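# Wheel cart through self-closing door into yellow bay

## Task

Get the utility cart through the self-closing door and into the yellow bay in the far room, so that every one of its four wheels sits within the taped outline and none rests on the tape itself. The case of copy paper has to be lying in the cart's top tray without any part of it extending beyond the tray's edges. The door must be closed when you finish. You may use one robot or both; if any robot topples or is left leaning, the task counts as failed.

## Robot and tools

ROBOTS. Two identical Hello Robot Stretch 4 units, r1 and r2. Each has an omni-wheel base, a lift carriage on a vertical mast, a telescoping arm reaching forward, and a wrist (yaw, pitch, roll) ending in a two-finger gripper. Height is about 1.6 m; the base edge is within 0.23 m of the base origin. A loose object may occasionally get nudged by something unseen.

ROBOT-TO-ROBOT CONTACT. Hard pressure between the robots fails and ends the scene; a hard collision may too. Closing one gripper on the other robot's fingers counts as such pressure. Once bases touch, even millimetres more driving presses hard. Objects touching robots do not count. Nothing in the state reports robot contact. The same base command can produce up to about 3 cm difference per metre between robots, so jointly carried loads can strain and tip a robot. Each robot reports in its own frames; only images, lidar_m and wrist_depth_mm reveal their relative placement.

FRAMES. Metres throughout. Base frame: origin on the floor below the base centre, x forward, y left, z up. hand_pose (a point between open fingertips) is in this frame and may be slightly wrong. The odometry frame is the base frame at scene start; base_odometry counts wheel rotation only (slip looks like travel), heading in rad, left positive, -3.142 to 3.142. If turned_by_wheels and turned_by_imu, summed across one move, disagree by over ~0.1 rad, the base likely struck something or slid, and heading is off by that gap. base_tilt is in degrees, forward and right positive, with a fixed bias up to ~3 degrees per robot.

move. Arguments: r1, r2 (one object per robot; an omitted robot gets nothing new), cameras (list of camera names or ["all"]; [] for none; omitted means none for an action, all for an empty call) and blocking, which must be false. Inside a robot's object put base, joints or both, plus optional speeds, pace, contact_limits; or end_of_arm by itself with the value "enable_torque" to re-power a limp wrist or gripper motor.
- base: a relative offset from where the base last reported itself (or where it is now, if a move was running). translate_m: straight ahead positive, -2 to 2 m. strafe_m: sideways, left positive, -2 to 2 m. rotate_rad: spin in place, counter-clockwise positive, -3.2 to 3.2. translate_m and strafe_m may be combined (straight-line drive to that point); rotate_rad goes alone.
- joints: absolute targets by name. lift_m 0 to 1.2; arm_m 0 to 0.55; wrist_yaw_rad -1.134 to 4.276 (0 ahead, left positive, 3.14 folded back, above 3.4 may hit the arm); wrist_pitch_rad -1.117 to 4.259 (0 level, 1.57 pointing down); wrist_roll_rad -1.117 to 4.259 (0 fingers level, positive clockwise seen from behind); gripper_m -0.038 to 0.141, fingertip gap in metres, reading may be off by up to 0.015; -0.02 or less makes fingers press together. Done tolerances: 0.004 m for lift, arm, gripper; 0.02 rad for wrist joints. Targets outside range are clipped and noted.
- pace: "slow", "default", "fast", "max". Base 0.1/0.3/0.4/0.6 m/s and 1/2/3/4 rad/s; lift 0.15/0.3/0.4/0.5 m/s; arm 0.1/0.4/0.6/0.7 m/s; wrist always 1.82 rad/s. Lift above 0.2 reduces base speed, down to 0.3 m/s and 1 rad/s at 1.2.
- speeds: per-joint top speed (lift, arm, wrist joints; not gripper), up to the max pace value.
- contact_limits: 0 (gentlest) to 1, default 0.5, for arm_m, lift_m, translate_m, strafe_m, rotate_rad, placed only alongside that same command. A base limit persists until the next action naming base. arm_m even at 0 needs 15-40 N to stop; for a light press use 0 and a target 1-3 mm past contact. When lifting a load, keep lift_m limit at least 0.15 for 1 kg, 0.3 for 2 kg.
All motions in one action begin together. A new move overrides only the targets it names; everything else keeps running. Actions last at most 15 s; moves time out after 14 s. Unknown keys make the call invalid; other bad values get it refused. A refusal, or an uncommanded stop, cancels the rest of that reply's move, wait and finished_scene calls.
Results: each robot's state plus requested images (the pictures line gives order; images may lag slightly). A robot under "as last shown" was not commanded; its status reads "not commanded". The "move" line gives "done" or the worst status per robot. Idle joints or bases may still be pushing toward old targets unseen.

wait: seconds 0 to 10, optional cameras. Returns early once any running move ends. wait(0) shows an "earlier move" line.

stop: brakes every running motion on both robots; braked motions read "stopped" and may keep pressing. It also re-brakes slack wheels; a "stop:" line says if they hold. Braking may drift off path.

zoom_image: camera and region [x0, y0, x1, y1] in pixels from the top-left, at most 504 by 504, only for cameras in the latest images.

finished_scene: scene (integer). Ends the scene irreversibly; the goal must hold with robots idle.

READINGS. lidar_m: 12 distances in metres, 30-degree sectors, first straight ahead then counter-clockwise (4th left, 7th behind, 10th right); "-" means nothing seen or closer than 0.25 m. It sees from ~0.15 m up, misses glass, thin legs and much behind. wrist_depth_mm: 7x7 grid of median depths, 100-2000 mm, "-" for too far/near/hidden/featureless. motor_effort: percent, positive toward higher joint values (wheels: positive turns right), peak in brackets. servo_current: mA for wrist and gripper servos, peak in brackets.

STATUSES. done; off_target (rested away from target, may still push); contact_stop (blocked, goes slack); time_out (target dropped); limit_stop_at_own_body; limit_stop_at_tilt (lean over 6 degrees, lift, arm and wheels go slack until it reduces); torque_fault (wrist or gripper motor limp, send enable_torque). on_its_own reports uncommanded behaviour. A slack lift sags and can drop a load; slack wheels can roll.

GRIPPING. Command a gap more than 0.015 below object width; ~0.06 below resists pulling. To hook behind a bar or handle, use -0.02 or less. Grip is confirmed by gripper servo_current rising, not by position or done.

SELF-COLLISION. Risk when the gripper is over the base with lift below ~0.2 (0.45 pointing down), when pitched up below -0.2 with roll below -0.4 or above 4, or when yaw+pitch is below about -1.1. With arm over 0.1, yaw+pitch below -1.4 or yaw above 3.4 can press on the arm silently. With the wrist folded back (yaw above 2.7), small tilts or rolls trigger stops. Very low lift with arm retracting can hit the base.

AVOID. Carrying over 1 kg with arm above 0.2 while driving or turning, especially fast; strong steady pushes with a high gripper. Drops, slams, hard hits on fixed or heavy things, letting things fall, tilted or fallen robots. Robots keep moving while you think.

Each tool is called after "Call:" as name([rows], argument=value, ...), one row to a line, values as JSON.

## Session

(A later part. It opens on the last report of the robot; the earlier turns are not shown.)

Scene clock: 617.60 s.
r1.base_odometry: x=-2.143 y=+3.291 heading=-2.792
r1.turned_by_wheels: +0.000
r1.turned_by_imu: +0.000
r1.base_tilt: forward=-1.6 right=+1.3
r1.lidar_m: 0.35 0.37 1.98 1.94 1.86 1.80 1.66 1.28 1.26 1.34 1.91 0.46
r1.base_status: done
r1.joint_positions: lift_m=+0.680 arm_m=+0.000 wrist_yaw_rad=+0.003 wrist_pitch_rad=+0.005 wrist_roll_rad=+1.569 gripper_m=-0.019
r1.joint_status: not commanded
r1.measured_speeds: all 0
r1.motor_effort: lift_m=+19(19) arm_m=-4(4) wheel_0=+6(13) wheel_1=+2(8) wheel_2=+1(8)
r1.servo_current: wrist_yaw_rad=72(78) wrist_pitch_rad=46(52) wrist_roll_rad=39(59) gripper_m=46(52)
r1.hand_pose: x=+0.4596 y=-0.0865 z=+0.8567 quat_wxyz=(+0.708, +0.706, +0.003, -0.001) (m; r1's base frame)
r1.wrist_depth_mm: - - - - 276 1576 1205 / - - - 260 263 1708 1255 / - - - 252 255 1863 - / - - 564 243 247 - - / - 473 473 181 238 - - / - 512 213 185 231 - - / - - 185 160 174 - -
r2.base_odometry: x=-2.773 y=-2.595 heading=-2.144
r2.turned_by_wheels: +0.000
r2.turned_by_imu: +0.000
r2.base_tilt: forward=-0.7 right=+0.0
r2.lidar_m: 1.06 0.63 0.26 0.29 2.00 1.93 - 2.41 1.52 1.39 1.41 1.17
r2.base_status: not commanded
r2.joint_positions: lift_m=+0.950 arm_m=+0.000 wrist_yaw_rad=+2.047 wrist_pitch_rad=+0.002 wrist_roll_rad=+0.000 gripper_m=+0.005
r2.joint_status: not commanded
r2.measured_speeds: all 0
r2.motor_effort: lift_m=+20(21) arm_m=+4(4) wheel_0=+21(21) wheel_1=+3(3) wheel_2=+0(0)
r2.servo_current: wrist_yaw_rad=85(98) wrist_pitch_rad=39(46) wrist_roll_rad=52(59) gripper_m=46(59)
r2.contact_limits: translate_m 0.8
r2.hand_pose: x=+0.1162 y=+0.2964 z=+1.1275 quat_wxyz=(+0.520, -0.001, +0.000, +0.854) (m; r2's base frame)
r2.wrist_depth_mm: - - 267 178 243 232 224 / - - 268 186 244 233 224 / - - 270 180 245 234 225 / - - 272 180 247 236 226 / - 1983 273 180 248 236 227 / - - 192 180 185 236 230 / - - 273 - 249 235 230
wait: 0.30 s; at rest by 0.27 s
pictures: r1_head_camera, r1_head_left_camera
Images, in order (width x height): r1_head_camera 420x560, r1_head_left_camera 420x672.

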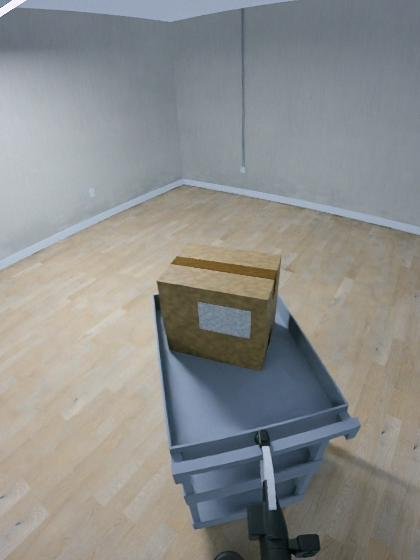

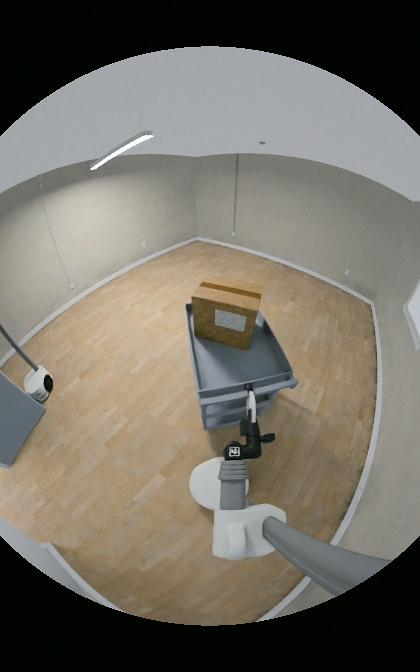

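Call:
move(blocking=false, r1={"base":{"translate_m":0.1,"strafe_m":0.42},"pace":"slow"})

Call:
wait(seconds=8)

Call:
move(blocking=false, r1={"base":{"rotate_rad":-0.37},"pace":"slow"})

Call:
wait(seconds=4)

Call:
move(blocking=false, r1={"base":{"translate_m":0.1,"strafe_m":0.42},"pace":"slow"})

Call:
wait(seconds=8)

Call:
move(blocking=false, r1={"base":{"rotate_rad":-0.35},"pace":"slow"})

Call:
wait(seconds=4)

Call:
wait(seconds=0.3, cameras=["r1_head_camera","r1_head_left_camera","r1_head_right_camera"])

Scene clock: 625.93 s.
move: r1 moving
r1.base_odometry: x=-2.141 y=+3.278 heading=-2.793
r1.turned_by_wheels: +0.000
r1.turned_by_imu: +0.000
r1.base_tilt: forward=-1.6 right=+1.3
r1.lidar_m: 0.34 0.36 1.99 1.92 1.82 1.77 1.67 1.28 1.26 1.35 1.92 0.44
r1.base_status: translate_m moving; strafe_m moving
r1.joint_positions: lift_m=+0.680 arm_m=+0.000 wrist_yaw_rad=+0.003 wrist_pitch_rad=+0.005 wrist_roll_rad=+1.569 gripper_m=-0.019
r1.joint_status: not commanded
r1.measured_speeds: translate_m=+0.013 strafe_m=+0.050 rotate_rad=-0.002 lift_m=+0.000 arm_m=+0.000 wrist_yaw_rad=+0.000 wrist_pitch_rad=+0.000 wrist_roll_rad=+0.000
r1.motor_effort: lift_m=+19(19) arm_m=-4(4) wheel_0=-7(7) wheel_1=+7(8) wheel_2=-2(4)
r1.servo_current: wrist_yaw_rad=72(72) wrist_pitch_rad=46(52) wrist_roll_rad=59(65) gripper_m=46(52)
r1.hand_pose: x=+0.4595 y=-0.0866 z=+0.8567 quat_wxyz=(+0.708, +0.706, +0.003, -0.001) (m; r1's base frame)
r1.wrist_depth_mm: - - - - 291 312 1098 / - - - - 270 1708 1281 / - - - 257 257 1863 - / - - 591 244 249 - - / - 473 469 182 240 - - / - 500 211 185 232 - - / - - 185 159 165 - -
r2: as last shown
r2.lidar_m: 1.06 0.64 0.25 0.30 1.98 1.91 - 2.39 1.55 1.36 1.41 1.18
r2.motor_effort: lift_m=+21(21) arm_m=+4(4) wheel_0=+21(21) wheel_1=+3(3) wheel_2=+0(0)
r2.servo_current: wrist_yaw_rad=91(91) wrist_pitch_rad=39(46) wrist_roll_rad=52(59) gripper_m=46(59)
r2.contact_limits: translate_m 0.8
r2.wrist_depth_mm: - - 268 177 242 232 223 / - - 268 187 242 233 225 / - - 271 180 245 234 225 / - - 272 180 246 235 227 / - 1863 272 179 248 236 227 / - - 192 180 185 236 229 / - - 274 - 248 235 230
pictures: none

Scene clock: 631.00 s.
earlier move: r1 done
r1.base_odometry: x=-2.093 y=+2.862 heading=-2.793
r1.turned_by_wheels: +0.000
r1.turned_by_imu: +0.001
r1.base_tilt: forward=-1.6 right=+1.3
r1.lidar_m: 0.42 3.10 1.57 1.49 1.86 1.63 1.77 1.72 1.66 1.77 2.48 0.37
r1.base_status: done
r1.joint_positions: lift_m=+0.680 arm_m=+0.000 wrist_yaw_rad=-0.004 wrist_pitch_rad=+0.005 wrist_roll_rad=+1.569 gripper_m=-0.019
r1.joint_status: not commanded
r1.measured_speeds: all 0
r1.motor_effort: lift_m=+19(19) arm_m=+4(4) wheel_0=-3(11) wheel_1=+3(8) wheel_2=-3(8)
r1.servo_current: wrist_yaw_rad=72(78) wrist_pitch_rad=52(52) wrist_roll_rad=33(72) gripper_m=52(59)
r1.hand_pose: x=+0.4589 y=-0.0886 z=+0.8567 quat_wxyz=(+0.708, +0.706, +0.000, -0.003) (m; r1's base frame)
r1.wrist_depth_mm: - 521 500 182 186 - - / - 421 418 190 195 - - / - 449 449 145 204 - - / - - 530 - 216 - - / - - 634 159 227 1863 - / - - 189 184 233 1808 - / - - 181 153 250 1464 1336
r2.base_odometry: x=-2.773 y=-2.595 heading=-2.144
r2.turned_by_wheels: +0.000
r2.turned_by_imu: +0.001
r2.base_tilt: forward=-0.7 right=-0.1
r2.lidar_m: 1.07 0.66 0.25 0.28 1.60 1.66 - 2.41 1.52 1.38 1.40 1.19
r2.base_status: not commanded
r2.joint_positions: lift_m=+0.950 arm_m=+0.000 wrist_yaw_rad=+2.047 wrist_pitch_rad=+0.002 wrist_roll_rad=+0.000 gripper_m=+0.005
r2.joint_status: not commanded
r2.measured_speeds: all 0
r2.motor_effort: lift_m=+21(21) arm_m=+4(5) wheel_0=+20(21) wheel_1=+3(3) wheel_2=+0(0)
r2.servo_current: wrist_yaw_rad=85(98) wrist_pitch_rad=39(46) wrist_roll_rad=59(59) gripper_m=46(59)
r2.contact_limits: translate_m 0.8
r2.hand_pose: x=+0.1162 y=+0.2964 z=+1.1275 quat_wxyz=(+0.520, -0.001, +0.000, +0.854) (m; r2's base frame)
r2.wrist_depth_mm: - - 268 178 241 232 223 / - - 268 186 243 232 225 / - - 271 179 245 235 225 / - - 271 180 247 235 226 / - 1808 273 179 248 236 227 / - - 192 180 183 236 229 / - 146 - - 249 235 230
wait: 5.07 of 8 s (r1 has come to rest)
pictures: none

Scene clock: 631.50 s.
move: r1 moving
r1.base_odometry: x=-2.093 y=+2.862 heading=-2.917
r1.turned_by_wheels: -0.124
r1.turned_by_imu: -0.125
r1.base_tilt: forward=-1.6 right=+1.2
r1.lidar_m: 0.41 0.46 3.08 1.49 1.72 1.63 1.70 1.76 1.65 1.70 2.24 0.40
r1.base_status: rotate_rad moving
r1.joint_positions: lift_m=+0.680 arm_m=+0.000 wrist_yaw_rad=+0.005 wrist_pitch_rad=+0.005 wrist_roll_rad=+1.569 gripper_m=-0.019
r1.joint_status: not commanded
r1.measured_speeds: translate_m=+0.000 strafe_m=-0.001 rotate_rad=-0.491 lift_m=+0.000 arm_m=+0.000 wrist_yaw_rad=+0.003 wrist_pitch_rad=+0.000 wrist_roll_rad=+0.000
r1.motor_effort: lift_m=+19(19) arm_m=+4(4) wheel_0=+12(14) wheel_1=+6(8) wheel_2=+7(7)
r1.servo_current: wrist_yaw_rad=52(72) wrist_pitch_rad=46(52) wrist_roll_rad=52(59) gripper_m=52(59)
r1.hand_pose: x=+0.4597 y=-0.0859 z=+0.8567 quat_wxyz=(+0.708, +0.706, +0.004, +0.000) (m; r1's base frame)
r1.wrist_depth_mm: - - - 190 195 - - / - 488 469 198 202 - - / - 433 439 - 209 - - / - 525 504 213 217 - - / - - 597 162 226 - - / - - - 183 232 1808 - / - - 177 152 173 1430 1308
r2: as last shown
r2.turned_by_imu: +0.000
r2.base_tilt: forward=-0.7 right=+0.0
r2.lidar_m: 1.06 0.64 0.27 0.28 1.59 1.70 - 2.40 1.54 1.38 1.41 1.20
r2.motor_effort: lift_m=+21(21) arm_m=+4(4) wheel_0=+21(21) wheel_1=+3(3) wheel_2=+0(0)
r2.servo_current: wrist_yaw_rad=85(98) wrist_pitch_rad=39(46) wrist_roll_rad=52(59) gripper_m=52(59)
r2.contact_limits: translate_m 0.8
r2.wrist_depth_mm: - - 268 178 241 233 224 / - - 268 187 242 231 224 / - - 271 180 245 235 225 / - - 271 180 246 235 226 / - 1863 273 179 248 236 227 / - - 192 179 185 236 229 / - 1708 - - 249 235 230
pictures: none

Scene clock: 632.50 s.
earlier move: r1 done
r1.base_odometry: x=-2.093 y=+2.862 heading=+3.122
r1.turned_by_wheels: -0.245
r1.turned_by_imu: -0.246
r1.base_tilt: forward=-1.6 right=+1.3
r1.lidar_m: 0.37 0.37 3.09 1.50 1.52 1.64 1.67 1.89 1.65 1.66 1.90 0.46
r1.base_status: done
r1.joint_positions: lift_m=+0.680 arm_m=+0.000 wrist_yaw_rad=+0.003 wrist_pitch_rad=+0.005 wrist_roll_rad=+1.569 gripper_m=-0.019
r1.joint_status: not commanded
r1.measured_speeds: all 0
r1.motor_effort: lift_m=+19(19) arm_m=-4(4) wheel_0=+7(14) wheel_1=+4(8) wheel_2=+3(7)
r1.servo_current: wrist_yaw_rad=46(72) wrist_pitch_rad=46(52) wrist_roll_rad=46(65) gripper_m=46(59)
r1.hand_pose: x=+0.4596 y=-0.0865 z=+0.8567 quat_wxyz=(+0.708, +0.706, +0.003, -0.001) (m; r1's base frame)
r1.wrist_depth_mm: - - - 260 265 1661 1182 / - - - 255 259 1708 - / - - - 248 251 1863 - / - - 512 241 245 - - / - 484 477 180 237 - - / - - 492 185 232 - - / - - 181 153 178 - -
r2.base_odometry: x=-2.773 y=-2.595 heading=-2.144
r2.turned_by_wheels: +0.000
r2.turned_by_imu: +0.000
r2.base_tilt: forward=-0.7 right=+0.0
r2.lidar_m: 1.05 0.61 0.25 0.28 1.60 1.82 - 2.38 1.53 1.38 1.41 1.19
r2.base_status: not commanded
r2.joint_positions: lift_m=+0.950 arm_m=+0.000 wrist_yaw_rad=+2.047 wrist_pitch_rad=+0.002 wrist_roll_rad=+0.000 gripper_m=+0.005
r2.joint_status: not commanded
r2.measured_speeds: all 0
r2.motor_effort: lift_m=+21(21) arm_m=+4(4) wheel_0=+21(21) wheel_1=+3(3) wheel_2=+0(0)
r2.servo_current: wrist_yaw_rad=72(98) wrist_pitch_rad=39(52) wrist_roll_rad=46(65) gripper_m=46(59)
r2.contact_limits: translate_m 0.8
r2.hand_pose: x=+0.1162 y=+0.2964 z=+1.1275 quat_wxyz=(+0.520, -0.001, +0.000, +0.854) (m; r2's base frame)
r2.wrist_depth_mm: - - 267 178 243 232 223 / - - 268 187 244 232 225 / - - 270 180 245 234 226 / - - 272 180 246 236 228 / - 1983 273 179 247 236 227 / - - 191 180 185 236 229 / - 1983 1863 - 247 235 230
wait: 1.00 of 4 s (r1 has come to rest)
pictures: none

Scene clock: 633.00 s.
move: r1 moving
r1.base_odometry: x=-2.096 y=+2.850 heading=+3.121
r1.turned_by_wheels: +0.000
r1.turned_by_imu: +0.000
r1.base_tilt: forward=-1.6 right=+1.3
r1.lidar_m: 0.35 0.35 3.07 1.45 1.50 1.66 1.64 1.92 1.66 1.66 1.89 0.44
r1.base_status: translate_m moving; strafe_m moving
r1.joint_positions: lift_m=+0.680 arm_m=+0.000 wrist_yaw_rad=+0.003 wrist_pitch_rad=+0.005 wrist_roll_rad=+1.569 gripper_m=-0.019
r1.joint_status: not commanded
r1.measured_speeds: translate_m=+0.012 strafe_m=+0.049 rotate_rad=+0.002 lift_m=+0.000 arm_m=+0.000 wrist_yaw_rad=+0.000 wrist_pitch_rad=+0.000 wrist_roll_rad=+0.000
r1.motor_effort: lift_m=+19(19) arm_m=-4(4) wheel_0=-6(7) wheel_1=+8(9) wheel_2=-3(5)
r1.servo_current: wrist_yaw_rad=46(59) wrist_pitch_rad=52(52) wrist_roll_rad=52(59) gripper_m=52(52)
r1.hand_pose: x=+0.4596 y=-0.0866 z=+0.8567 quat_wxyz=(+0.708, +0.706, +0.003, -0.001) (m; r1's base frame)
r1.wrist_depth_mm: - - - - 273 1576 1138 / - - - 258 262 1708 1281 / - - - 251 253 1808 - / - - 539 241 244 - - / - 477 473 180 237 - - / - 512 210 183 232 - - / - - 185 153 166 - -
r2: as last shown
r2.lidar_m: 1.06 0.61 0.26 0.27 1.60 1.78 - 2.39 1.54 1.38 1.41 1.14
r2.motor_effort: lift_m=+20(21) arm_m=+4(4) wheel_0=+20(21) wheel_1=+3(3) wheel_2=+0(0)
r2.servo_current: wrist_yaw_rad=72(91) wrist_pitch_rad=46(46) wrist_roll_rad=39(59) gripper_m=46(52)
r2.contact_limits: translate_m 0.8
r2.wrist_depth_mm: - - 268 178 242 232 224 / - - 270 186 244 232 225 / - - 271 180 245 234 227 / - - 272 180 246 235 228 / - 1983 273 179 247 236 226 / - - 191 180 185 236 229 / - - 1863 - 248 235 230
pictures: none

Scene clock: 638.07 s.
earlier move: r1 done
r1.base_odometry: x=-2.202 y=+2.445 heading=+3.121
r1.turned_by_wheels: +0.000
r1.turned_by_imu: +0.001
r1.base_tilt: forward=-1.6 right=+1.3
r1.lidar_m: 0.42 3.11 2.64 1.19 1.12 1.56 1.63 1.90 2.08 2.08 2.37 0.38
r1.base_status: done
r1.joint_positions: lift_m=+0.680 arm_m=+0.000 wrist_yaw_rad=-0.005 wrist_pitch_rad=+0.005 wrist_roll_rad=+1.569 gripper_m=-0.019
r1.joint_status: not commanded
r1.measured_speeds: all 0
r1.motor_effort: lift_m=+19(19) arm_m=+4(4) wheel_0=-4(12) wheel_1=+1(9) wheel_2=-2(8)
r1.servo_current: wrist_yaw_rad=52(72) wrist_pitch_rad=46(59) wrist_roll_rad=39(65) gripper_m=52(59)
r1.hand_pose: x=+0.4589 y=-0.0888 z=+0.8567 quat_wxyz=(+0.708, +0.706, +0.000, -0.004) (m; r1's base frame)
r1.wrist_depth_mm: - - - 196 200 - - / - 508 484 - 205 - - / - 433 439 - 212 - - / - 508 492 158 220 - - / - - 580 163 229 - - / - - 189 184 232 1756 - / - - 181 138 244 1464 1336
r2.base_odometry: x=-2.773 y=-2.595 heading=-2.144
r2.turned_by_wheels: +0.000
r2.turned_by_imu: +0.001
r2.base_tilt: forward=-0.7 right=+0.0
r2.lidar_m: 1.06 0.66 0.26 0.30 1.18 1.49 - 2.37 1.54 1.38 1.39 1.17
r2.base_status: not commanded
r2.joint_positions: lift_m=+0.950 arm_m=+0.000 wrist_yaw_rad=+2.047 wrist_pitch_rad=+0.002 wrist_roll_rad=+0.000 gripper_m=+0.005
r2.joint_status: not commanded
r2.measured_speeds: all 0
r2.motor_effort: lift_m=+21(21) arm_m=+4(4) wheel_0=+21(21) wheel_1=+3(4) wheel_2=+0(0)
r2.servo_current: wrist_yaw_rad=78(98) wrist_pitch_rad=39(46) wrist_roll_rad=52(65) gripper_m=52(59)
r2.contact_limits: translate_m 0.8
r2.hand_pose: x=+0.1162 y=+0.2964 z=+1.1275 quat_wxyz=(+0.520, -0.001, +0.000, +0.854) (m; r2's base frame)
r2.wrist_depth_mm: - - 267 178 242 232 223 / - - 267 187 243 233 224 / - - 270 180 245 235 226 / - - 273 180 246 235 227 / 1661 1756 273 179 248 236 227 / - - 191 180 185 236 229 / - 146 - - 248 235 229
wait: 5.07 of 8 s (r1 has come to rest)
pictures: none

Scene clock: 638.57 s.
move: r1 moving
r1.base_odometry: x=-2.202 y=+2.444 heading=+2.997
r1.turned_by_wheels: -0.124
r1.turned_by_imu: -0.124
r1.base_tilt: forward=-1.6 right=+1.3
r1.lidar_m: 0.39 0.44 2.70 1.20 1.13 1.37 1.67 1.80 2.12 2.08 2.24 0.42
r1.base_status: rotate_rad moving
r1.joint_positions: lift_m=+0.680 arm_m=+0.000 wrist_yaw_rad=+0.006 wrist_pitch_rad=+0.005 wrist_roll_rad=+1.569 gripper_m=-0.019
r1.joint_status: not commanded
r1.measured_speeds: translate_m=+0.000 strafe_m=-0.001 rotate_rad=-0.490 lift_m=+0.000 arm_m=+0.000 wrist_yaw_rad=+0.006 wrist_pitch_rad=+0.000 wrist_roll_rad=+0.000
r1.motor_effort: lift_m=+19(19) arm_m=+4(4) wheel_0=+14(14) wheel_1=+6(8) wheel_2=+8(8)
r1.servo_current: wrist_yaw_rad=46(59) wrist_pitch_rad=46(52) wrist_roll_rad=39(52) gripper_m=46(59)
r1.hand_pose: x=+0.4598 y=-0.0856 z=+0.8567 quat_wxyz=(+0.708, +0.706, +0.004, +0.000) (m; r1's base frame)
r1.wrist_depth_mm: - - - 202 206 1499 - / - - 535 211 210 - - / - 452 449 214 216 - - / - 488 484 161 222 - - / - - 549 166 228 - - / - - 615 185 232 1921 - / - - 180 153 174 1464 -
r2: as last shown
r2.turned_by_imu: +0.000
r2.lidar_m: 1.05 0.65 0.26 0.29 1.19 1.49 - 2.39 1.52 1.37 1.41 1.19
r2.motor_effort: lift_m=+20(21) arm_m=+4(4) wheel_0=+21(21) wheel_1=+3(3) wheel_2=+0(0)
r2.servo_current: wrist_yaw_rad=78(91) wrist_pitch_rad=39(39) wrist_roll_rad=46(52) gripper_m=46(52)
r2.contact_limits: translate_m 0.8
r2.wrist_depth_mm: - - 267 178 241 233 224 / - - 268 186 242 231 224 / - - 271 180 246 233 226 / - - 272 181 247 236 227 / 1708 1708 274 179 248 236 228 / - - 192 180 185 236 229 / - 146 - - 249 235 230
pictures: none

Scene clock: 639.53 s.
earlier move: r1 done
r1.base_odometry: x=-2.202 y=+2.445 heading=+2.772
r1.turned_by_wheels: -0.225
r1.turned_by_imu: -0.226
r1.base_tilt: forward=-1.6 right=+1.3
r1.lidar_m: 0.36 0.37 2.87 2.65 1.13 1.18 1.69 1.66 2.17 2.07 2.08 0.46
r1.base_status: done
r1.joint_positions: lift_m=+0.680 arm_m=+0.000 wrist_yaw_rad=+0.005 wrist_pitch_rad=+0.005 wrist_roll_rad=+1.569 gripper_m=-0.019
r1.joint_status: not commanded
r1.measured_speeds: all 0
r1.motor_effort: lift_m=+19(19) arm_m=-4(4) wheel_0=+4(14) wheel_1=+3(8) wheel_2=+4(10)
r1.servo_current: wrist_yaw_rad=52(72) wrist_pitch_rad=52(52) wrist_roll_rad=52(72) gripper_m=52(59)
r1.hand_pose: x=+0.4598 y=-0.0859 z=+0.8567 quat_wxyz=(+0.708, +0.706, +0.004, +0.000) (m; r1's base frame)
r1.wrist_depth_mm: - - - 260 264 1576 1160 / - - - 254 254 1661 - / - - - 247 249 1863 - / - - 521 240 242 - - / - 477 477 179 237 - - / - - 213 184 233 - - / - - 185 160 177 - -
r2.base_odometry: x=-2.773 y=-2.595 heading=-2.144
r2.turned_by_wheels: +0.000
r2.turned_by_imu: +0.000
r2.base_tilt: forward=-0.7 right=+0.0
r2.lidar_m: 1.04 0.63 0.27 0.28 1.18 1.56 - 2.37 1.50 1.38 1.38 1.18
r2.base_status: not commanded
r2.joint_positions: lift_m=+0.950 arm_m=+0.000 wrist_yaw_rad=+2.047 wrist_pitch_rad=+0.002 wrist_roll_rad=+0.000 gripper_m=+0.005
r2.joint_status: not commanded
r2.measured_speeds: all 0
r2.motor_effort: lift_m=+21(21) arm_m=+4(4) wheel_0=+21(21) wheel_1=+3(4) wheel_2=+0(0)
r2.servo_current: wrist_yaw_rad=78(91) wrist_pitch_rad=39(46) wrist_roll_rad=39(52) gripper_m=52(52)
r2.contact_limits: translate_m 0.8
r2.hand_pose: x=+0.1162 y=+0.2964 z=+1.1275 quat_wxyz=(+0.520, -0.001, +0.000, +0.854) (m; r2's base frame)
r2.wrist_depth_mm: - - 267 178 242 232 223 / - - 267 187 242 232 224 / - - 271 180 246 234 225 / - - 272 180 247 235 227 / - 1808 272 179 248 236 227 / - - 191 180 185 236 230 / - 146 - - 248 235 231
wait: 0.97 of 4 s (r1 has come to rest)
pictures: none

Scene clock: 639.83 s.
r1.base_odometry: x=-2.202 y=+2.445 heading=+2.772
r1.turned_by_wheels: +0.000
r1.turned_by_imu: +0.000
r1.base_tilt: forward=-1.6 right=+1.3
r1.lidar_m: 0.36 0.38 2.84 2.64 1.13 1.17 1.67 1.68 2.16 2.06 2.08 0.44
r1.base_status: done
r1.joint_positions: lift_m=+0.680 arm_m=+0.000 wrist_yaw_rad=+0.005 wrist_pitch_rad=+0.005 wrist_roll_rad=+1.569 gripper_m=-0.019
r1.joint_status: not commanded
r1.measured_speeds: all 0
r1.motor_effort: lift_m=+19(19) arm_m=-4(4) wheel_0=+4(14) wheel_1=+4(8) wheel_2=+4(10)
r1.servo_current: wrist_yaw_rad=65(72) wrist_pitch_rad=46(52) wrist_roll_rad=59(72) gripper_m=39(59)
r1.hand_pose: x=+0.4598 y=-0.0859 z=+0.8567 quat_wxyz=(+0.708, +0.706, +0.004, +0.000) (m; r1's base frame)
r1.wrist_depth_mm: - - - 260 263 1618 1138 / - - - 253 256 1708 - / - - - 247 249 1921 - / - - 521 240 243 - - / - 480 477 179 237 - - / - - 212 185 232 - - / - - 185 160 178 - -
r2.base_odometry: x=-2.773 y=-2.595 heading=-2.144
r2.turned_by_wheels: +0.000
r2.turned_by_imu: +0.000
r2.base_tilt: forward=-0.7 right=+0.0
r2.lidar_m: 1.05 0.65 0.26 0.29 1.18 1.54 - 2.35 1.55 1.39 1.39 1.18
r2.base_status: not commanded
r2.joint_positions: lift_m=+0.950 arm_m=+0.000 wrist_yaw_rad=+2.047 wrist_pitch_rad=+0.002 wrist_roll_rad=+0.000 gripper_m=+0.005
r2.joint_status: not commanded
r2.measured_speeds: all 0
r2.motor_effort: lift_m=+20(21) arm_m=+4(4) wheel_0=+21(21) wheel_1=+3(4) wheel_2=+0(0)
r2.servo_current: wrist_yaw_rad=85(91) wrist_pitch_rad=39(46) wrist_roll_rad=46(52) gripper_m=46(52)
r2.contact_limits: translate_m 0.8
r2.hand_pose: x=+0.1162 y=+0.2964 z=+1.1275 quat_wxyz=(+0.520, -0.001, +0.000, +0.854) (m; r2's base frame)
r2.wrist_depth_mm: - - 267 177 242 233 223 / - - 267 187 244 231 224 / - - 270 180 245 234 226 / - - 272 180 248 236 226 / - 1756 273 179 248 236 226 / - - 192 180 185 236 229 / - 146 - - 249 236 229
wait: 0.30 s; at rest by 0.27 s
pictures: r1_head_camera, r1_head_left_camera, r1_head_right_camera
Images, in order (width x height): r1_head_camera 420x560, r1_head_left_camera 420x672, r1_head_right_camera 420x672.

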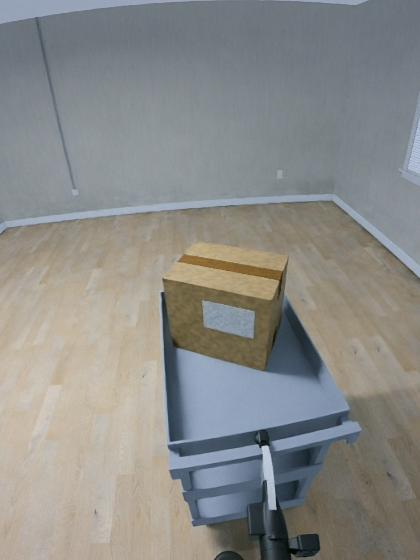

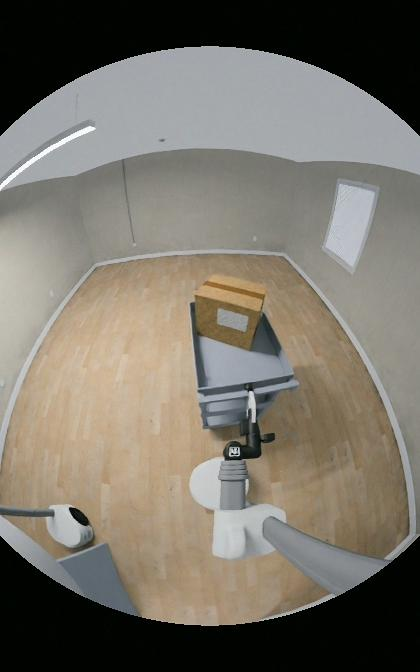

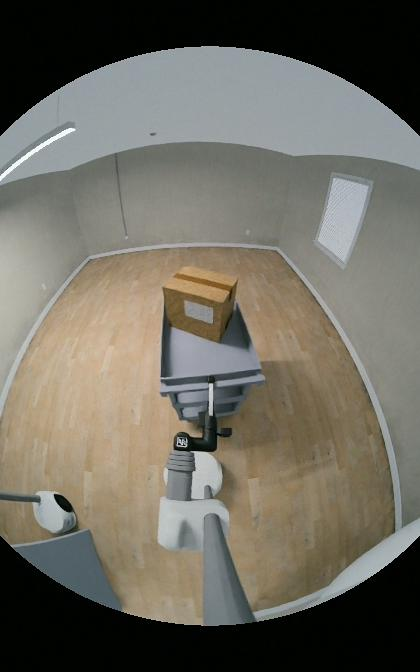

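Call:
move(blocking=false, r1={"base":{"translate_m":-1.2},"pace":"slow"})

Call:
wait(seconds=10)

Call:
wait(seconds=4, cameras=["r1_head_camera","r1_head_left_camera","r1_head_right_camera"])

Scene clock: 645.73 s.
move: r1 moving
r1.base_odometry: x=-2.190 y=+2.440 heading=+2.772
r1.turned_by_wheels: +0.000
r1.turned_by_imu: +0.000
r1.base_tilt: forward=-1.6 right=+1.3
r1.lidar_m: 0.37 0.39 2.88 2.64 1.12 1.17 1.67 1.65 2.17 2.08 2.07 0.46
r1.base_status: translate_m moving
r1.joint_positions: lift_m=+0.680 arm_m=+0.000 wrist_yaw_rad=+0.005 wrist_pitch_rad=+0.005 wrist_roll_rad=+1.569 gripper_m=-0.019
r1.joint_status: not commanded
r1.measured_speeds: translate_m=-0.050 strafe_m=+0.000 rotate_rad=+0.001 lift_m=+0.000 arm_m=+0.000 wrist_yaw_rad=+0.000 wrist_pitch_rad=+0.000 wrist_roll_rad=+0.000
r1.motor_effort: lift_m=+19(19) arm_m=-4(4) wheel_0=-5(5) wheel_1=-4(5) wheel_2=+11(12)
r1.servo_current: wrist_yaw_rad=39(72) wrist_pitch_rad=46(46) wrist_roll_rad=52(52) gripper_m=52(52)
r1.hand_pose: x=+0.4598 y=-0.0859 z=+0.8567 quat_wxyz=(+0.708, +0.706, +0.004, +0.000) (m; r1's base frame)
r1.wrist_depth_mm: - - - 258 260 1661 1138 / - - - 251 255 1708 - / - - - 247 248 1708 - / - - 512 240 243 - - / - 480 477 179 236 - - / - - 496 183 234 - - / - - 181 153 178 - -
r2: as last shown
r2.lidar_m: 1.04 0.65 0.27 0.29 1.19 1.56 - 2.38 1.53 1.38 1.40 1.20
r2.motor_effort: lift_m=+21(21) arm_m=+4(4) wheel_0=+21(21) wheel_1=+3(3) wheel_2=+0(1)
r2.servo_current: wrist_yaw_rad=65(91) wrist_pitch_rad=39(46) wrist_roll_rad=39(52) gripper_m=52(59)
r2.contact_limits: translate_m 0.8
r2.wrist_depth_mm: - - 266 177 243 233 224 / - - 266 186 243 232 224 / - - 271 180 246 234 226 / - - 271 180 245 235 225 / - 1756 273 179 247 236 227 / - - 191 180 185 236 229 / - 146 1983 - 249 234 229
pictures: none

Scene clock: 655.73 s.
earlier move: r1 moving
r1.base_odometry: x=-1.269 y=+2.084 heading=+2.772
r1.turned_by_wheels: +0.000
r1.turned_by_imu: +0.003
r1.base_tilt: forward=-1.6 right=+1.2
r1.lidar_m: 0.38 0.39 0.98 0.73 0.72 0.81 3.66 0.74 0.92 1.95 2.21 0.45
r1.base_status: translate_m moving
r1.joint_positions: lift_m=+0.680 arm_m=+0.000 wrist_yaw_rad=+0.005 wrist_pitch_rad=+0.005 wrist_roll_rad=+1.569 gripper_m=-0.019
r1.joint_status: not commanded
r1.measured_speeds: translate_m=-0.099 strafe_m=-0.001 rotate_rad=+0.004 lift_m=+0.000 arm_m=+0.000 wrist_yaw_rad=+0.000 wrist_pitch_rad=+0.000 wrist_roll_rad=+0.000
r1.motor_effort: lift_m=+19(19) arm_m=-3(4) wheel_0=-1(5) wheel_1=-4(7) wheel_2=+7(12)
r1.servo_current: wrist_yaw_rad=46(78) wrist_pitch_rad=46(59) wrist_roll_rad=59(72) gripper_m=52(59)
r1.hand_pose: x=+0.4598 y=-0.0859 z=+0.8567 quat_wxyz=(+0.708, +0.706, +0.004, +0.000) (m; r1's base frame)
r1.wrist_depth_mm: - - - 253 256 1708 1182 / - - - 249 251 1756 - / - - - 242 245 1863 - / - 564 492 239 241 - - / - 480 477 178 236 - - / - - 500 185 234 - - / - - 181 160 178 - -
r2.base_odometry: x=-2.773 y=-2.595 heading=-2.144
r2.turned_by_wheels: +0.000
r2.turned_by_imu: +0.001
r2.base_tilt: forward=-0.7 right=+0.0
r2.lidar_m: 1.06 0.66 0.27 0.27 1.04 4.18 - 2.38 1.54 1.38 1.42 1.18
r2.base_status: not commanded
r2.joint_positions: lift_m=+0.950 arm_m=+0.000 wrist_yaw_rad=+2.047 wrist_pitch_rad=+0.002 wrist_roll_rad=+0.000 gripper_m=+0.005
r2.joint_status: not commanded
r2.measured_speeds: all 0
r2.motor_effort: lift_m=+20(21) arm_m=+4(4) wheel_0=+21(21) wheel_1=+3(4) wheel_2=+0(1)
r2.servo_current: wrist_yaw_rad=85(98) wrist_pitch_rad=39(52) wrist_roll_rad=46(65) gripper_m=46(59)
r2.contact_limits: translate_m 0.8
r2.hand_pose: x=+0.1162 y=+0.2964 z=+1.1275 quat_wxyz=(+0.520, -0.001, +0.000, +0.854) (m; r2's base frame)
r2.wrist_depth_mm: - - 270 178 242 233 223 / - - 270 186 243 232 225 / - - 271 180 245 233 226 / - - 272 180 246 235 227 / - - 274 179 247 236 227 / - - 189 180 184 236 230 / - - - - 248 235 229
wait: 10.00 s; no rest
pictures: none

Scene clock: 658.53 s.
earlier move: r1 done
r1.base_odometry: x=-1.083 y=+2.012 heading=+2.772
r1.turned_by_wheels: +0.000
r1.turned_by_imu: +0.000
r1.base_tilt: forward=-1.6 right=+1.3
r1.lidar_m: 0.38 0.37 0.81 0.67 0.65 0.83 3.45 0.59 0.61 1.40 2.24 0.44
r1.base_status: done
r1.joint_positions: lift_m=+0.680 arm_m=+0.000 wrist_yaw_rad=+0.005 wrist_pitch_rad=+0.005 wrist_roll_rad=+1.569 gripper_m=-0.019
r1.joint_status: not commanded
r1.measured_speeds: all 0
r1.motor_effort: lift_m=+19(19) arm_m=-4(4) wheel_0=+0(5) wheel_1=-4(7) wheel_2=+4(12)
r1.servo_current: wrist_yaw_rad=59(78) wrist_pitch_rad=46(59) wrist_roll_rad=59(78) gripper_m=52(59)
r1.hand_pose: x=+0.4598 y=-0.0859 z=+0.8567 quat_wxyz=(+0.708, +0.706, +0.004, +0.000) (m; r1's base frame)
r1.wrist_depth_mm: - - - 254 254 1661 1205 / - - - 247 250 1708 - / - - - 243 246 1863 - / - 564 488 238 241 - - / - 488 480 178 235 - - / - - 504 184 233 - - / - - 181 160 177 - -
r2.base_odometry: x=-2.773 y=-2.595 heading=-2.144
r2.turned_by_wheels: +0.000
r2.turned_by_imu: +0.000
r2.base_tilt: forward=-0.7 right=+0.0
r2.lidar_m: 1.06 0.63 0.27 0.30 1.04 4.18 - 2.39 1.53 1.37 1.41 1.19
r2.base_status: not commanded
r2.joint_positions: lift_m=+0.950 arm_m=+0.000 wrist_yaw_rad=+2.047 wrist_pitch_rad=+0.002 wrist_roll_rad=+0.000 gripper_m=+0.005
r2.joint_status: not commanded
r2.measured_speeds: all 0
r2.motor_effort: lift_m=+20(21) arm_m=+4(4) wheel_0=+21(22) wheel_1=+3(4) wheel_2=+0(1)
r2.servo_current: wrist_yaw_rad=85(98) wrist_pitch_rad=39(52) wrist_roll_rad=46(65) gripper_m=52(59)
r2.contact_limits: translate_m 0.8
r2.hand_pose: x=+0.1162 y=+0.2964 z=+1.1275 quat_wxyz=(+0.520, -0.001, +0.000, +0.854) (m; r2's base frame)
r2.wrist_depth_mm: - - 266 177 243 232 223 / - - 268 187 243 231 224 / - - 272 180 246 234 225 / - - 272 180 245 235 227 / - - 273 180 247 236 227 / - - 192 180 185 236 229 / - - 1160 - 248 235 230
wait: 2.80 of 4 s (r1 has come to rest)
pictures: r1_head_camera, r1_head_left_camera, r1_head_right_camera
Images, in order (width x height): r1_head_camera 420x560, r1_head_left_camera 420x672, r1_head_right_camera 420x672.

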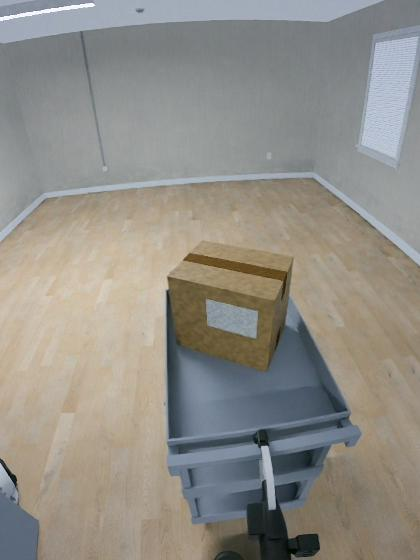

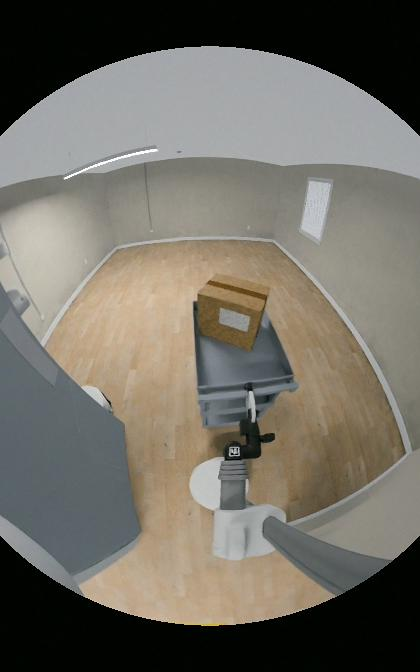

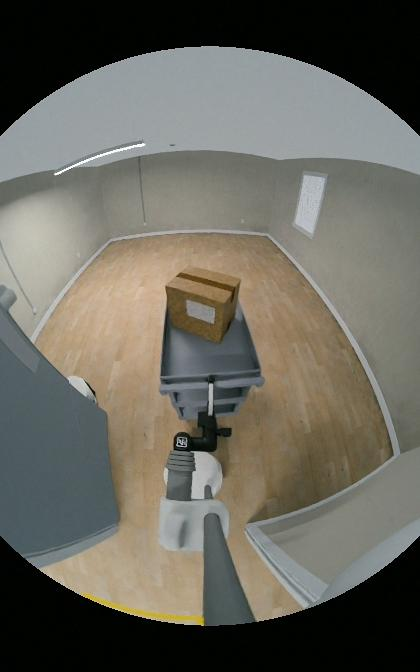

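Call:
move(blocking=false, r1={"base":{"translate_m":-0.15,"strafe_m":0.22},"pace":"slow"})

Call:
wait(seconds=5)

Call:
wait(seconds=0.3, cameras=["r1_head_camera","r1_head_left_camera","r1_head_right_camera","r2_head_right_camera"])

Scene clock: 678.37 s.
move: r1 moving
r1.base_odometry: x=-1.080 y=+1.999 heading=+2.772
r1.turned_by_wheels: +0.000
r1.turned_by_imu: +0.000
r1.base_tilt: forward=-1.5 right=+1.3
r1.lidar_m: 0.37 0.38 0.79 0.64 0.64 0.80 3.43 0.61 0.61 1.38 2.25 0.44
r1.base_status: translate_m moving; strafe_m moving
r1.joint_positions: lift_m=+0.680 arm_m=+0.000 wrist_yaw_rad=+0.003 wrist_pitch_rad=+0.005 wrist_roll_rad=+1.569 gripper_m=-0.019
r1.joint_status: not commanded
r1.measured_speeds: translate_m=-0.027 strafe_m=+0.040 rotate_rad=+0.001 lift_m=+0.000 arm_m=+0.000 wrist_yaw_rad=-0.019 wrist_pitch_rad=+0.000 wrist_roll_rad=+0.000
r1.motor_effort: lift_m=+19(19) arm_m=-4(4) wheel_0=-7(9) wheel_1=+4(4) wheel_2=+6(7)
r1.servo_current: wrist_yaw_rad=59(65) wrist_pitch_rad=52(52) wrist_roll_rad=46(65) gripper_m=46(52)
r1.hand_pose: x=+0.4596 y=-0.0865 z=+0.8567 quat_wxyz=(+0.708, +0.706, +0.003, -0.001) (m; r1's base frame)
r1.wrist_depth_mm: - - - 254 256 1661 1182 / - - - 249 250 1708 - / - - - 243 245 1808 - / - 564 488 238 240 - - / - 484 480 178 236 - - / - - 190 185 234 - - / - - 185 159 228 - -
r2: as last shown
r2.lidar_m: 1.05 0.66 0.26 0.29 1.03 4.18 - 2.38 1.53 1.38 1.39 1.16
r2.motor_effort: lift_m=+21(21) arm_m=+4(4) wheel_0=+21(21) wheel_1=+3(3) wheel_2=+0(0)
r2.servo_current: wrist_yaw_rad=85(91) wrist_pitch_rad=39(46) wrist_roll_rad=59(59) gripper_m=59(59)
r2.contact_limits: translate_m 0.8
r2.wrist_depth_mm: - - 268 178 243 231 224 / - - 270 187 243 232 225 / - - 270 180 245 234 225 / - - 271 180 246 234 227 / - - 273 180 248 236 227 / - - 192 180 185 236 229 / - - - - 249 235 229
pictures: none

Scene clock: 681.80 s.
earlier move: r1 done
r1.base_odometry: x=-1.022 y=+1.752 heading=+2.772
r1.turned_by_wheels: +0.000
r1.turned_by_imu: -0.001
r1.base_tilt: forward=-1.6 right=+1.3
r1.lidar_m: 0.40 3.69 0.51 0.42 0.41 0.49 3.32 3.34 0.69 1.03 2.48 0.40
r1.base_status: done
r1.joint_positions: lift_m=+0.680 arm_m=+0.000 wrist_yaw_rad=-0.002 wrist_pitch_rad=+0.005 wrist_roll_rad=+1.569 gripper_m=-0.019
r1.joint_status: not commanded
r1.measured_speeds: all 0
r1.motor_effort: lift_m=+19(19) arm_m=-3(4) wheel_0=-6(12) wheel_1=+3(6) wheel_2=+1(7)
r1.servo_current: wrist_yaw_rad=59(72) wrist_pitch_rad=39(59) wrist_roll_rad=46(65) gripper_m=46(59)
r1.hand_pose: x=+0.4591 y=-0.0880 z=+0.8567 quat_wxyz=(+0.708, +0.706, +0.001, -0.003) (m; r1's base frame)
r1.wrist_depth_mm: - - - 211 213 1708 - / - - 569 214 216 - - / - 469 445 219 222 - - / - 488 480 165 224 - - / - - 549 168 230 - - / - - 189 184 233 1756 - / - - 181 140 239 1618 -
r2.base_odometry: x=-2.773 y=-2.595 heading=-2.144
r2.turned_by_wheels: +0.000
r2.turned_by_imu: +0.000
r2.base_tilt: forward=-0.7 right=+0.0
r2.lidar_m: 1.07 0.64 0.27 0.29 0.94 4.17 - 2.39 1.52 1.36 1.41 1.16
r2.base_status: not commanded
r2.joint_positions: lift_m=+0.950 arm_m=+0.000 wrist_yaw_rad=+2.047 wrist_pitch_rad=+0.002 wrist_roll_rad=+0.000 gripper_m=+0.005
r2.joint_status: not commanded
r2.measured_speeds: all 0
r2.motor_effort: lift_m=+20(21) arm_m=+4(4) wheel_0=+21(21) wheel_1=+3(3) wheel_2=+0(0)
r2.servo_current: wrist_yaw_rad=78(98) wrist_pitch_rad=39(46) wrist_roll_rad=39(65) gripper_m=52(59)
r2.contact_limits: translate_m 0.8
r2.hand_pose: x=+0.1162 y=+0.2964 z=+1.1275 quat_wxyz=(+0.520, -0.001, +0.000, +0.854) (m; r2's base frame)
r2.wrist_depth_mm: - - 267 177 243 233 224 / - - 270 186 243 233 225 / - - 271 180 245 234 225 / - - 272 179 245 234 228 / - - 273 180 247 236 227 / - - 192 180 185 236 230 / - - - - 247 234 230
wait: 3.43 of 5 s (r1 has come to rest)
pictures: none

Scene clock: 682.10 s.
r1.base_odometry: x=-1.022 y=+1.752 heading=+2.772
r1.turned_by_wheels: +0.000
r1.turned_by_imu: +0.000
r1.base_tilt: forward=-1.6 right=+1.3
r1.lidar_m: 0.40 3.68 0.53 0.41 0.43 0.50 3.32 3.35 0.68 1.03 2.49 0.41
r1.base_status: done
r1.joint_positions: lift_m=+0.680 arm_m=+0.000 wrist_yaw_rad=-0.002 wrist_pitch_rad=+0.005 wrist_roll_rad=+1.569 gripper_m=-0.019
r1.joint_status: not commanded
r1.measured_speeds: all 0
r1.motor_effort: lift_m=+19(19) arm_m=-4(4) wheel_0=-6(12) wheel_1=+3(6) wheel_2=+1(7)
r1.servo_current: wrist_yaw_rad=33(72) wrist_pitch_rad=52(59) wrist_roll_rad=52(65) gripper_m=46(59)
r1.hand_pose: x=+0.4591 y=-0.0880 z=+0.8567 quat_wxyz=(+0.708, +0.706, +0.001, -0.003) (m; r1's base frame)
r1.wrist_depth_mm: - - - 211 213 1708 - / - - 569 214 216 - - / - 466 449 219 220 - - / - 488 480 164 225 - - / - - 539 168 230 - - / - - 190 183 233 1708 - / - - 181 140 239 1499 -
r2.base_odometry: x=-2.773 y=-2.595 heading=-2.144
r2.turned_by_wheels: +0.000
r2.turned_by_imu: +0.000
r2.base_tilt: forward=-0.7 right=+0.0
r2.lidar_m: 1.07 0.64 0.26 0.28 0.94 4.20 - 2.38 1.54 1.40 1.37 1.18
r2.base_status: not commanded
r2.joint_positions: lift_m=+0.950 arm_m=+0.000 wrist_yaw_rad=+2.047 wrist_pitch_rad=+0.002 wrist_roll_rad=+0.000 gripper_m=+0.005
r2.joint_status: not commanded
r2.measured_speeds: all 0
r2.motor_effort: lift_m=+21(21) arm_m=+4(4) wheel_0=+21(21) wheel_1=+3(3) wheel_2=+0(0)
r2.servo_current: wrist_yaw_rad=85(98) wrist_pitch_rad=39(46) wrist_roll_rad=39(65) gripper_m=52(59)
r2.contact_limits: translate_m 0.8
r2.hand_pose: x=+0.1162 y=+0.2964 z=+1.1275 quat_wxyz=(+0.520, -0.001, +0.000, +0.854) (m; r2's base frame)
r2.wrist_depth_mm: - - 266 178 243 233 224 / - - 268 187 244 232 224 / - - 270 180 245 234 225 / - - 271 180 246 235 227 / - - 273 179 249 236 229 / - - 192 179 184 236 229 / - - - - 249 236 230
wait: 0.30 s; at rest by 0.27 s
pictures: r1_head_camera, r1_head_left_camera, r1_head_right_camera, r2_head_right_camera
Images, in order (width x height): r1_head_camera 420x560, r1_head_left_camera 420x672, r1_head_right_camera 420x672, r2_head_right_camera 420x672.

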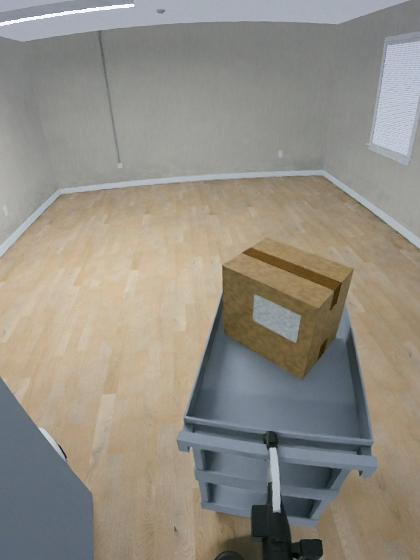

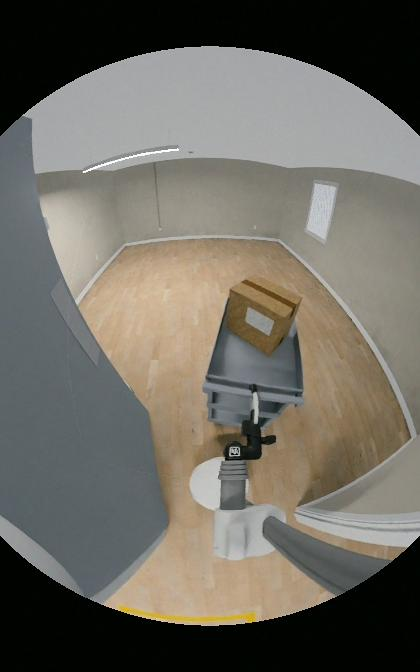

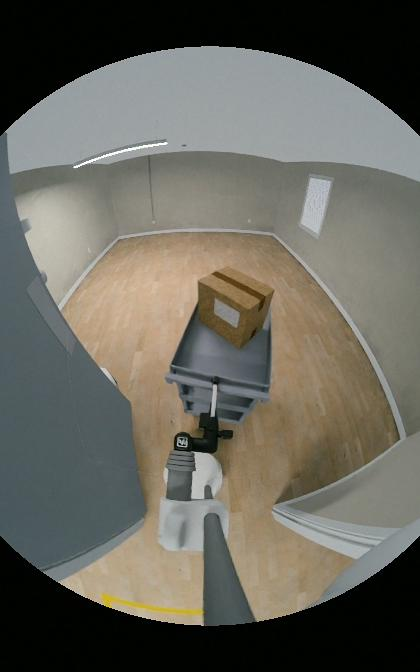

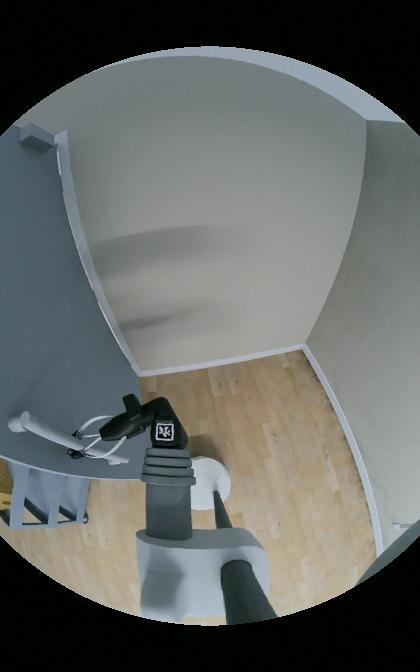

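Call:
move(blocking=false, r1={"base":{"translate_m":-0.9},"pace":"slow"})

Call:
wait(seconds=10)

Call:
wait(seconds=1, cameras=["r1_head_camera","r1_head_left_camera","r1_head_right_camera"])

Scene clock: 687.77 s.
move: r1 moving
r1.base_odometry: x=-1.011 y=+1.748 heading=+2.772
r1.turned_by_wheels: +0.000
r1.turned_by_imu: -0.001
r1.base_tilt: forward=-1.5 right=+1.3
r1.lidar_m: 0.40 0.49 0.47 0.42 0.40 0.48 3.31 3.36 0.67 1.01 2.49 0.43
r1.base_status: translate_m moving
r1.joint_positions: lift_m=+0.680 arm_m=+0.000 wrist_yaw_rad=-0.002 wrist_pitch_rad=+0.005 wrist_roll_rad=+1.569 gripper_m=-0.019
r1.joint_status: not commanded
r1.measured_speeds: translate_m=-0.048 strafe_m=+0.000 rotate_rad=+0.001 lift_m=+0.000 arm_m=+0.000 wrist_yaw_rad=+0.000 wrist_pitch_rad=+0.000 wrist_roll_rad=+0.000
r1.motor_effort: lift_m=+19(19) arm_m=-4(4) wheel_0=-8(9) wheel_1=-4(4) wheel_2=+7(8)
r1.servo_current: wrist_yaw_rad=33(72) wrist_pitch_rad=46(52) wrist_roll_rad=46(65) gripper_m=52(52)
r1.hand_pose: x=+0.4591 y=-0.0880 z=+0.8567 quat_wxyz=(+0.708, +0.706, +0.001, -0.003) (m; r1's base frame)
r1.wrist_depth_mm: - - - 206 208 1576 - / - - 530 211 213 - - / - 452 449 216 219 - - / - 496 484 162 224 - - / - - 554 167 230 - - / - - 189 183 234 1808 - / - - 181 - 241 1499 -
r2: as last shown
r2.lidar_m: 1.07 0.64 0.27 0.29 0.96 4.18 - 2.38 1.54 1.39 1.38 1.15
r2.motor_effort: lift_m=+20(21) arm_m=+4(4) wheel_0=+21(21) wheel_1=+3(3) wheel_2=+0(0)
r2.servo_current: wrist_yaw_rad=85(91) wrist_pitch_rad=39(46) wrist_roll_rad=59(59) gripper_m=46(52)
r2.contact_limits: translate_m 0.8
r2.wrist_depth_mm: - - 267 178 242 233 224 / - - 270 186 243 232 224 / - - 271 180 245 234 226 / - - 272 180 246 236 228 / - - 273 180 247 236 228 / - - 192 180 185 236 229 / - - - - 249 235 230
pictures: none

Scene clock: 697.53 s.
earlier move: r1 done
r1.base_odometry: x=-0.183 y=+1.427 heading=+2.772
r1.turned_by_wheels: +0.000
r1.turned_by_imu: +0.003
r1.base_tilt: forward=-1.6 right=+1.3
r1.lidar_m: 0.40 0.46 0.47 1.10 2.22 2.62 2.41 2.47 2.74 2.54 0.76 0.41
r1.base_status: done
r1.joint_positions: lift_m=+0.680 arm_m=+0.000 wrist_yaw_rad=+0.001 wrist_pitch_rad=+0.005 wrist_roll_rad=+1.569 gripper_m=-0.019
r1.joint_status: not commanded
r1.measured_speeds: all 0
r1.motor_effort: lift_m=+19(19) arm_m=-4(4) wheel_0=+0(9) wheel_1=-2(8) wheel_2=+4(10)
r1.servo_current: wrist_yaw_rad=52(72) wrist_pitch_rad=39(59) wrist_roll_rad=46(72) gripper_m=52(59)
r1.hand_pose: x=+0.4594 y=-0.0870 z=+0.8567 quat_wxyz=(+0.708, +0.706, +0.002, -0.001) (m; r1's base frame)
r1.wrist_depth_mm: - - - 206 208 1576 - / - - 544 212 213 - - / - 452 449 216 217 - - / - 492 484 162 223 - - / - - 559 167 229 - - / - - 597 184 233 1808 - / - - 177 153 174 1499 -
r2.base_odometry: x=-2.773 y=-2.595 heading=-2.144
r2.turned_by_wheels: +0.000
r2.turned_by_imu: +0.001
r2.base_tilt: forward=-0.7 right=+0.0
r2.lidar_m: 1.05 0.63 0.26 0.31 3.41 4.17 - 2.38 1.53 1.39 1.41 1.20
r2.base_status: not commanded
r2.joint_positions: lift_m=+0.950 arm_m=+0.000 wrist_yaw_rad=+2.047 wrist_pitch_rad=+0.002 wrist_roll_rad=+0.000 gripper_m=+0.005
r2.joint_status: not commanded
r2.measured_speeds: all 0
r2.motor_effort: lift_m=+21(21) arm_m=+4(4) wheel_0=+21(22) wheel_1=+3(4) wheel_2=+0(0)
r2.servo_current: wrist_yaw_rad=78(104) wrist_pitch_rad=39(52) wrist_roll_rad=46(65) gripper_m=46(59)
r2.contact_limits: translate_m 0.8
r2.hand_pose: x=+0.1162 y=+0.2964 z=+1.1275 quat_wxyz=(+0.520, -0.001, +0.000, +0.854) (m; r2's base frame)
r2.wrist_depth_mm: - - 267 178 241 233 223 / - - 270 186 243 232 224 / - - 270 180 245 234 225 / - - 272 180 246 234 227 / - - 273 179 247 236 228 / - - 192 180 185 236 229 / - - - - 248 234 230
wait: 9.77 of 10 s (r1 has come to rest)
pictures: none

Scene clock: 698.53 s.
r1.base_odometry: x=-0.183 y=+1.427 heading=+2.772
r1.turned_by_wheels: +0.000
r1.turned_by_imu: +0.000
r1.base_tilt: forward=-1.6 right=+1.3
r1.lidar_m: 0.41 0.45 0.50 1.12 2.22 2.61 2.40 2.47 2.73 2.54 0.78 0.40
r1.base_status: done
r1.joint_positions: lift_m=+0.680 arm_m=+0.000 wrist_yaw_rad=+0.001 wrist_pitch_rad=+0.005 wrist_roll_rad=+1.569 gripper_m=-0.019
r1.joint_status: not commanded
r1.measured_speeds: all 0
r1.motor_effort: lift_m=+18(19) arm_m=-4(4) wheel_0=-1(9) wheel_1=-2(8) wheel_2=+4(10)
r1.servo_current: wrist_yaw_rad=52(72) wrist_pitch_rad=46(59) wrist_roll_rad=52(72) gripper_m=52(59)
r1.hand_pose: x=+0.4594 y=-0.0870 z=+0.8567 quat_wxyz=(+0.708, +0.706, +0.002, -0.001) (m; r1's base frame)
r1.wrist_depth_mm: - - - 206 208 1576 - / - - 539 211 213 - - / - 449 449 216 218 - - / - 496 488 163 224 - - / - - 549 167 229 - - / - - 609 185 233 1808 - / - - 177 153 174 1499 -
r2.base_odometry: x=-2.773 y=-2.595 heading=-2.144
r2.turned_by_wheels: +0.000
r2.turned_by_imu: +0.000
r2.base_tilt: forward=-0.7 right=+0.0
r2.lidar_m: 1.07 0.65 0.26 0.28 3.39 4.15 - 2.40 1.53 1.38 1.39 1.20
r2.base_status: not commanded
r2.joint_positions: lift_m=+0.950 arm_m=+0.000 wrist_yaw_rad=+2.047 wrist_pitch_rad=+0.002 wrist_roll_rad=+0.000 gripper_m=+0.005
r2.joint_status: not commanded
r2.measured_speeds: all 0
r2.motor_effort: lift_m=+20(21) arm_m=+4(4) wheel_0=+21(22) wheel_1=+3(4) wheel_2=+0(0)
r2.servo_current: wrist_yaw_rad=78(104) wrist_pitch_rad=46(52) wrist_roll_rad=46(65) gripper_m=52(59)
r2.contact_limits: translate_m 0.8
r2.hand_pose: x=+0.1162 y=+0.2964 z=+1.1275 quat_wxyz=(+0.520, -0.001, +0.000, +0.854) (m; r2's base frame)
r2.wrist_depth_mm: - - 268 178 243 232 224 / - - 268 186 244 232 224 / - - 271 180 245 234 226 / - - 273 180 247 235 226 / - - 274 180 248 236 227 / - - 192 180 184 236 229 / - - - - 248 235 230
wait: 1.00 s; at rest by 0.27 s
pictures: r1_head_camera, r1_head_left_camera, r1_head_right_camera
Images, in order (width x height): r1_head_camera 420x560, r1_head_left_camera 420x672, r1_head_right_camera 420x672.

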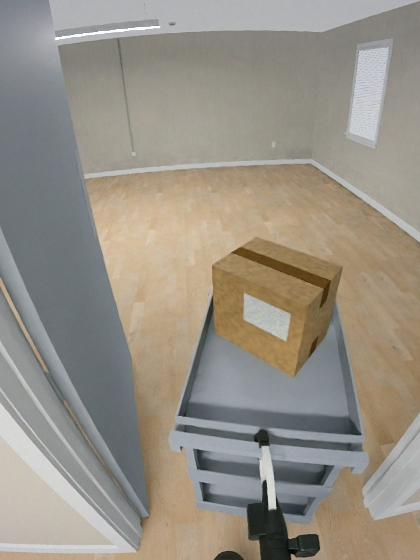

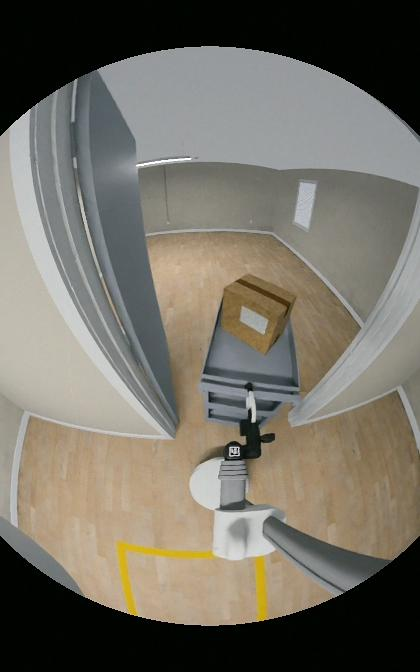

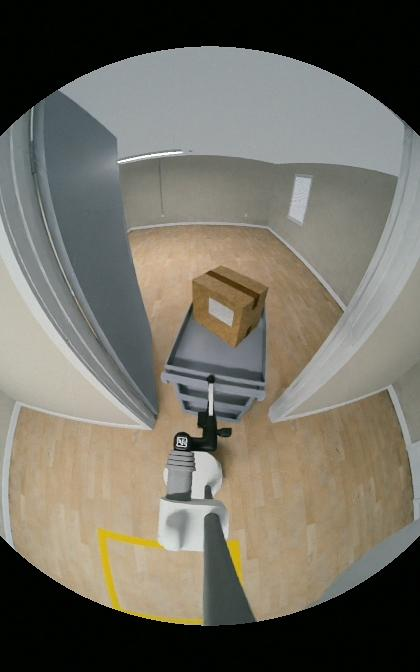

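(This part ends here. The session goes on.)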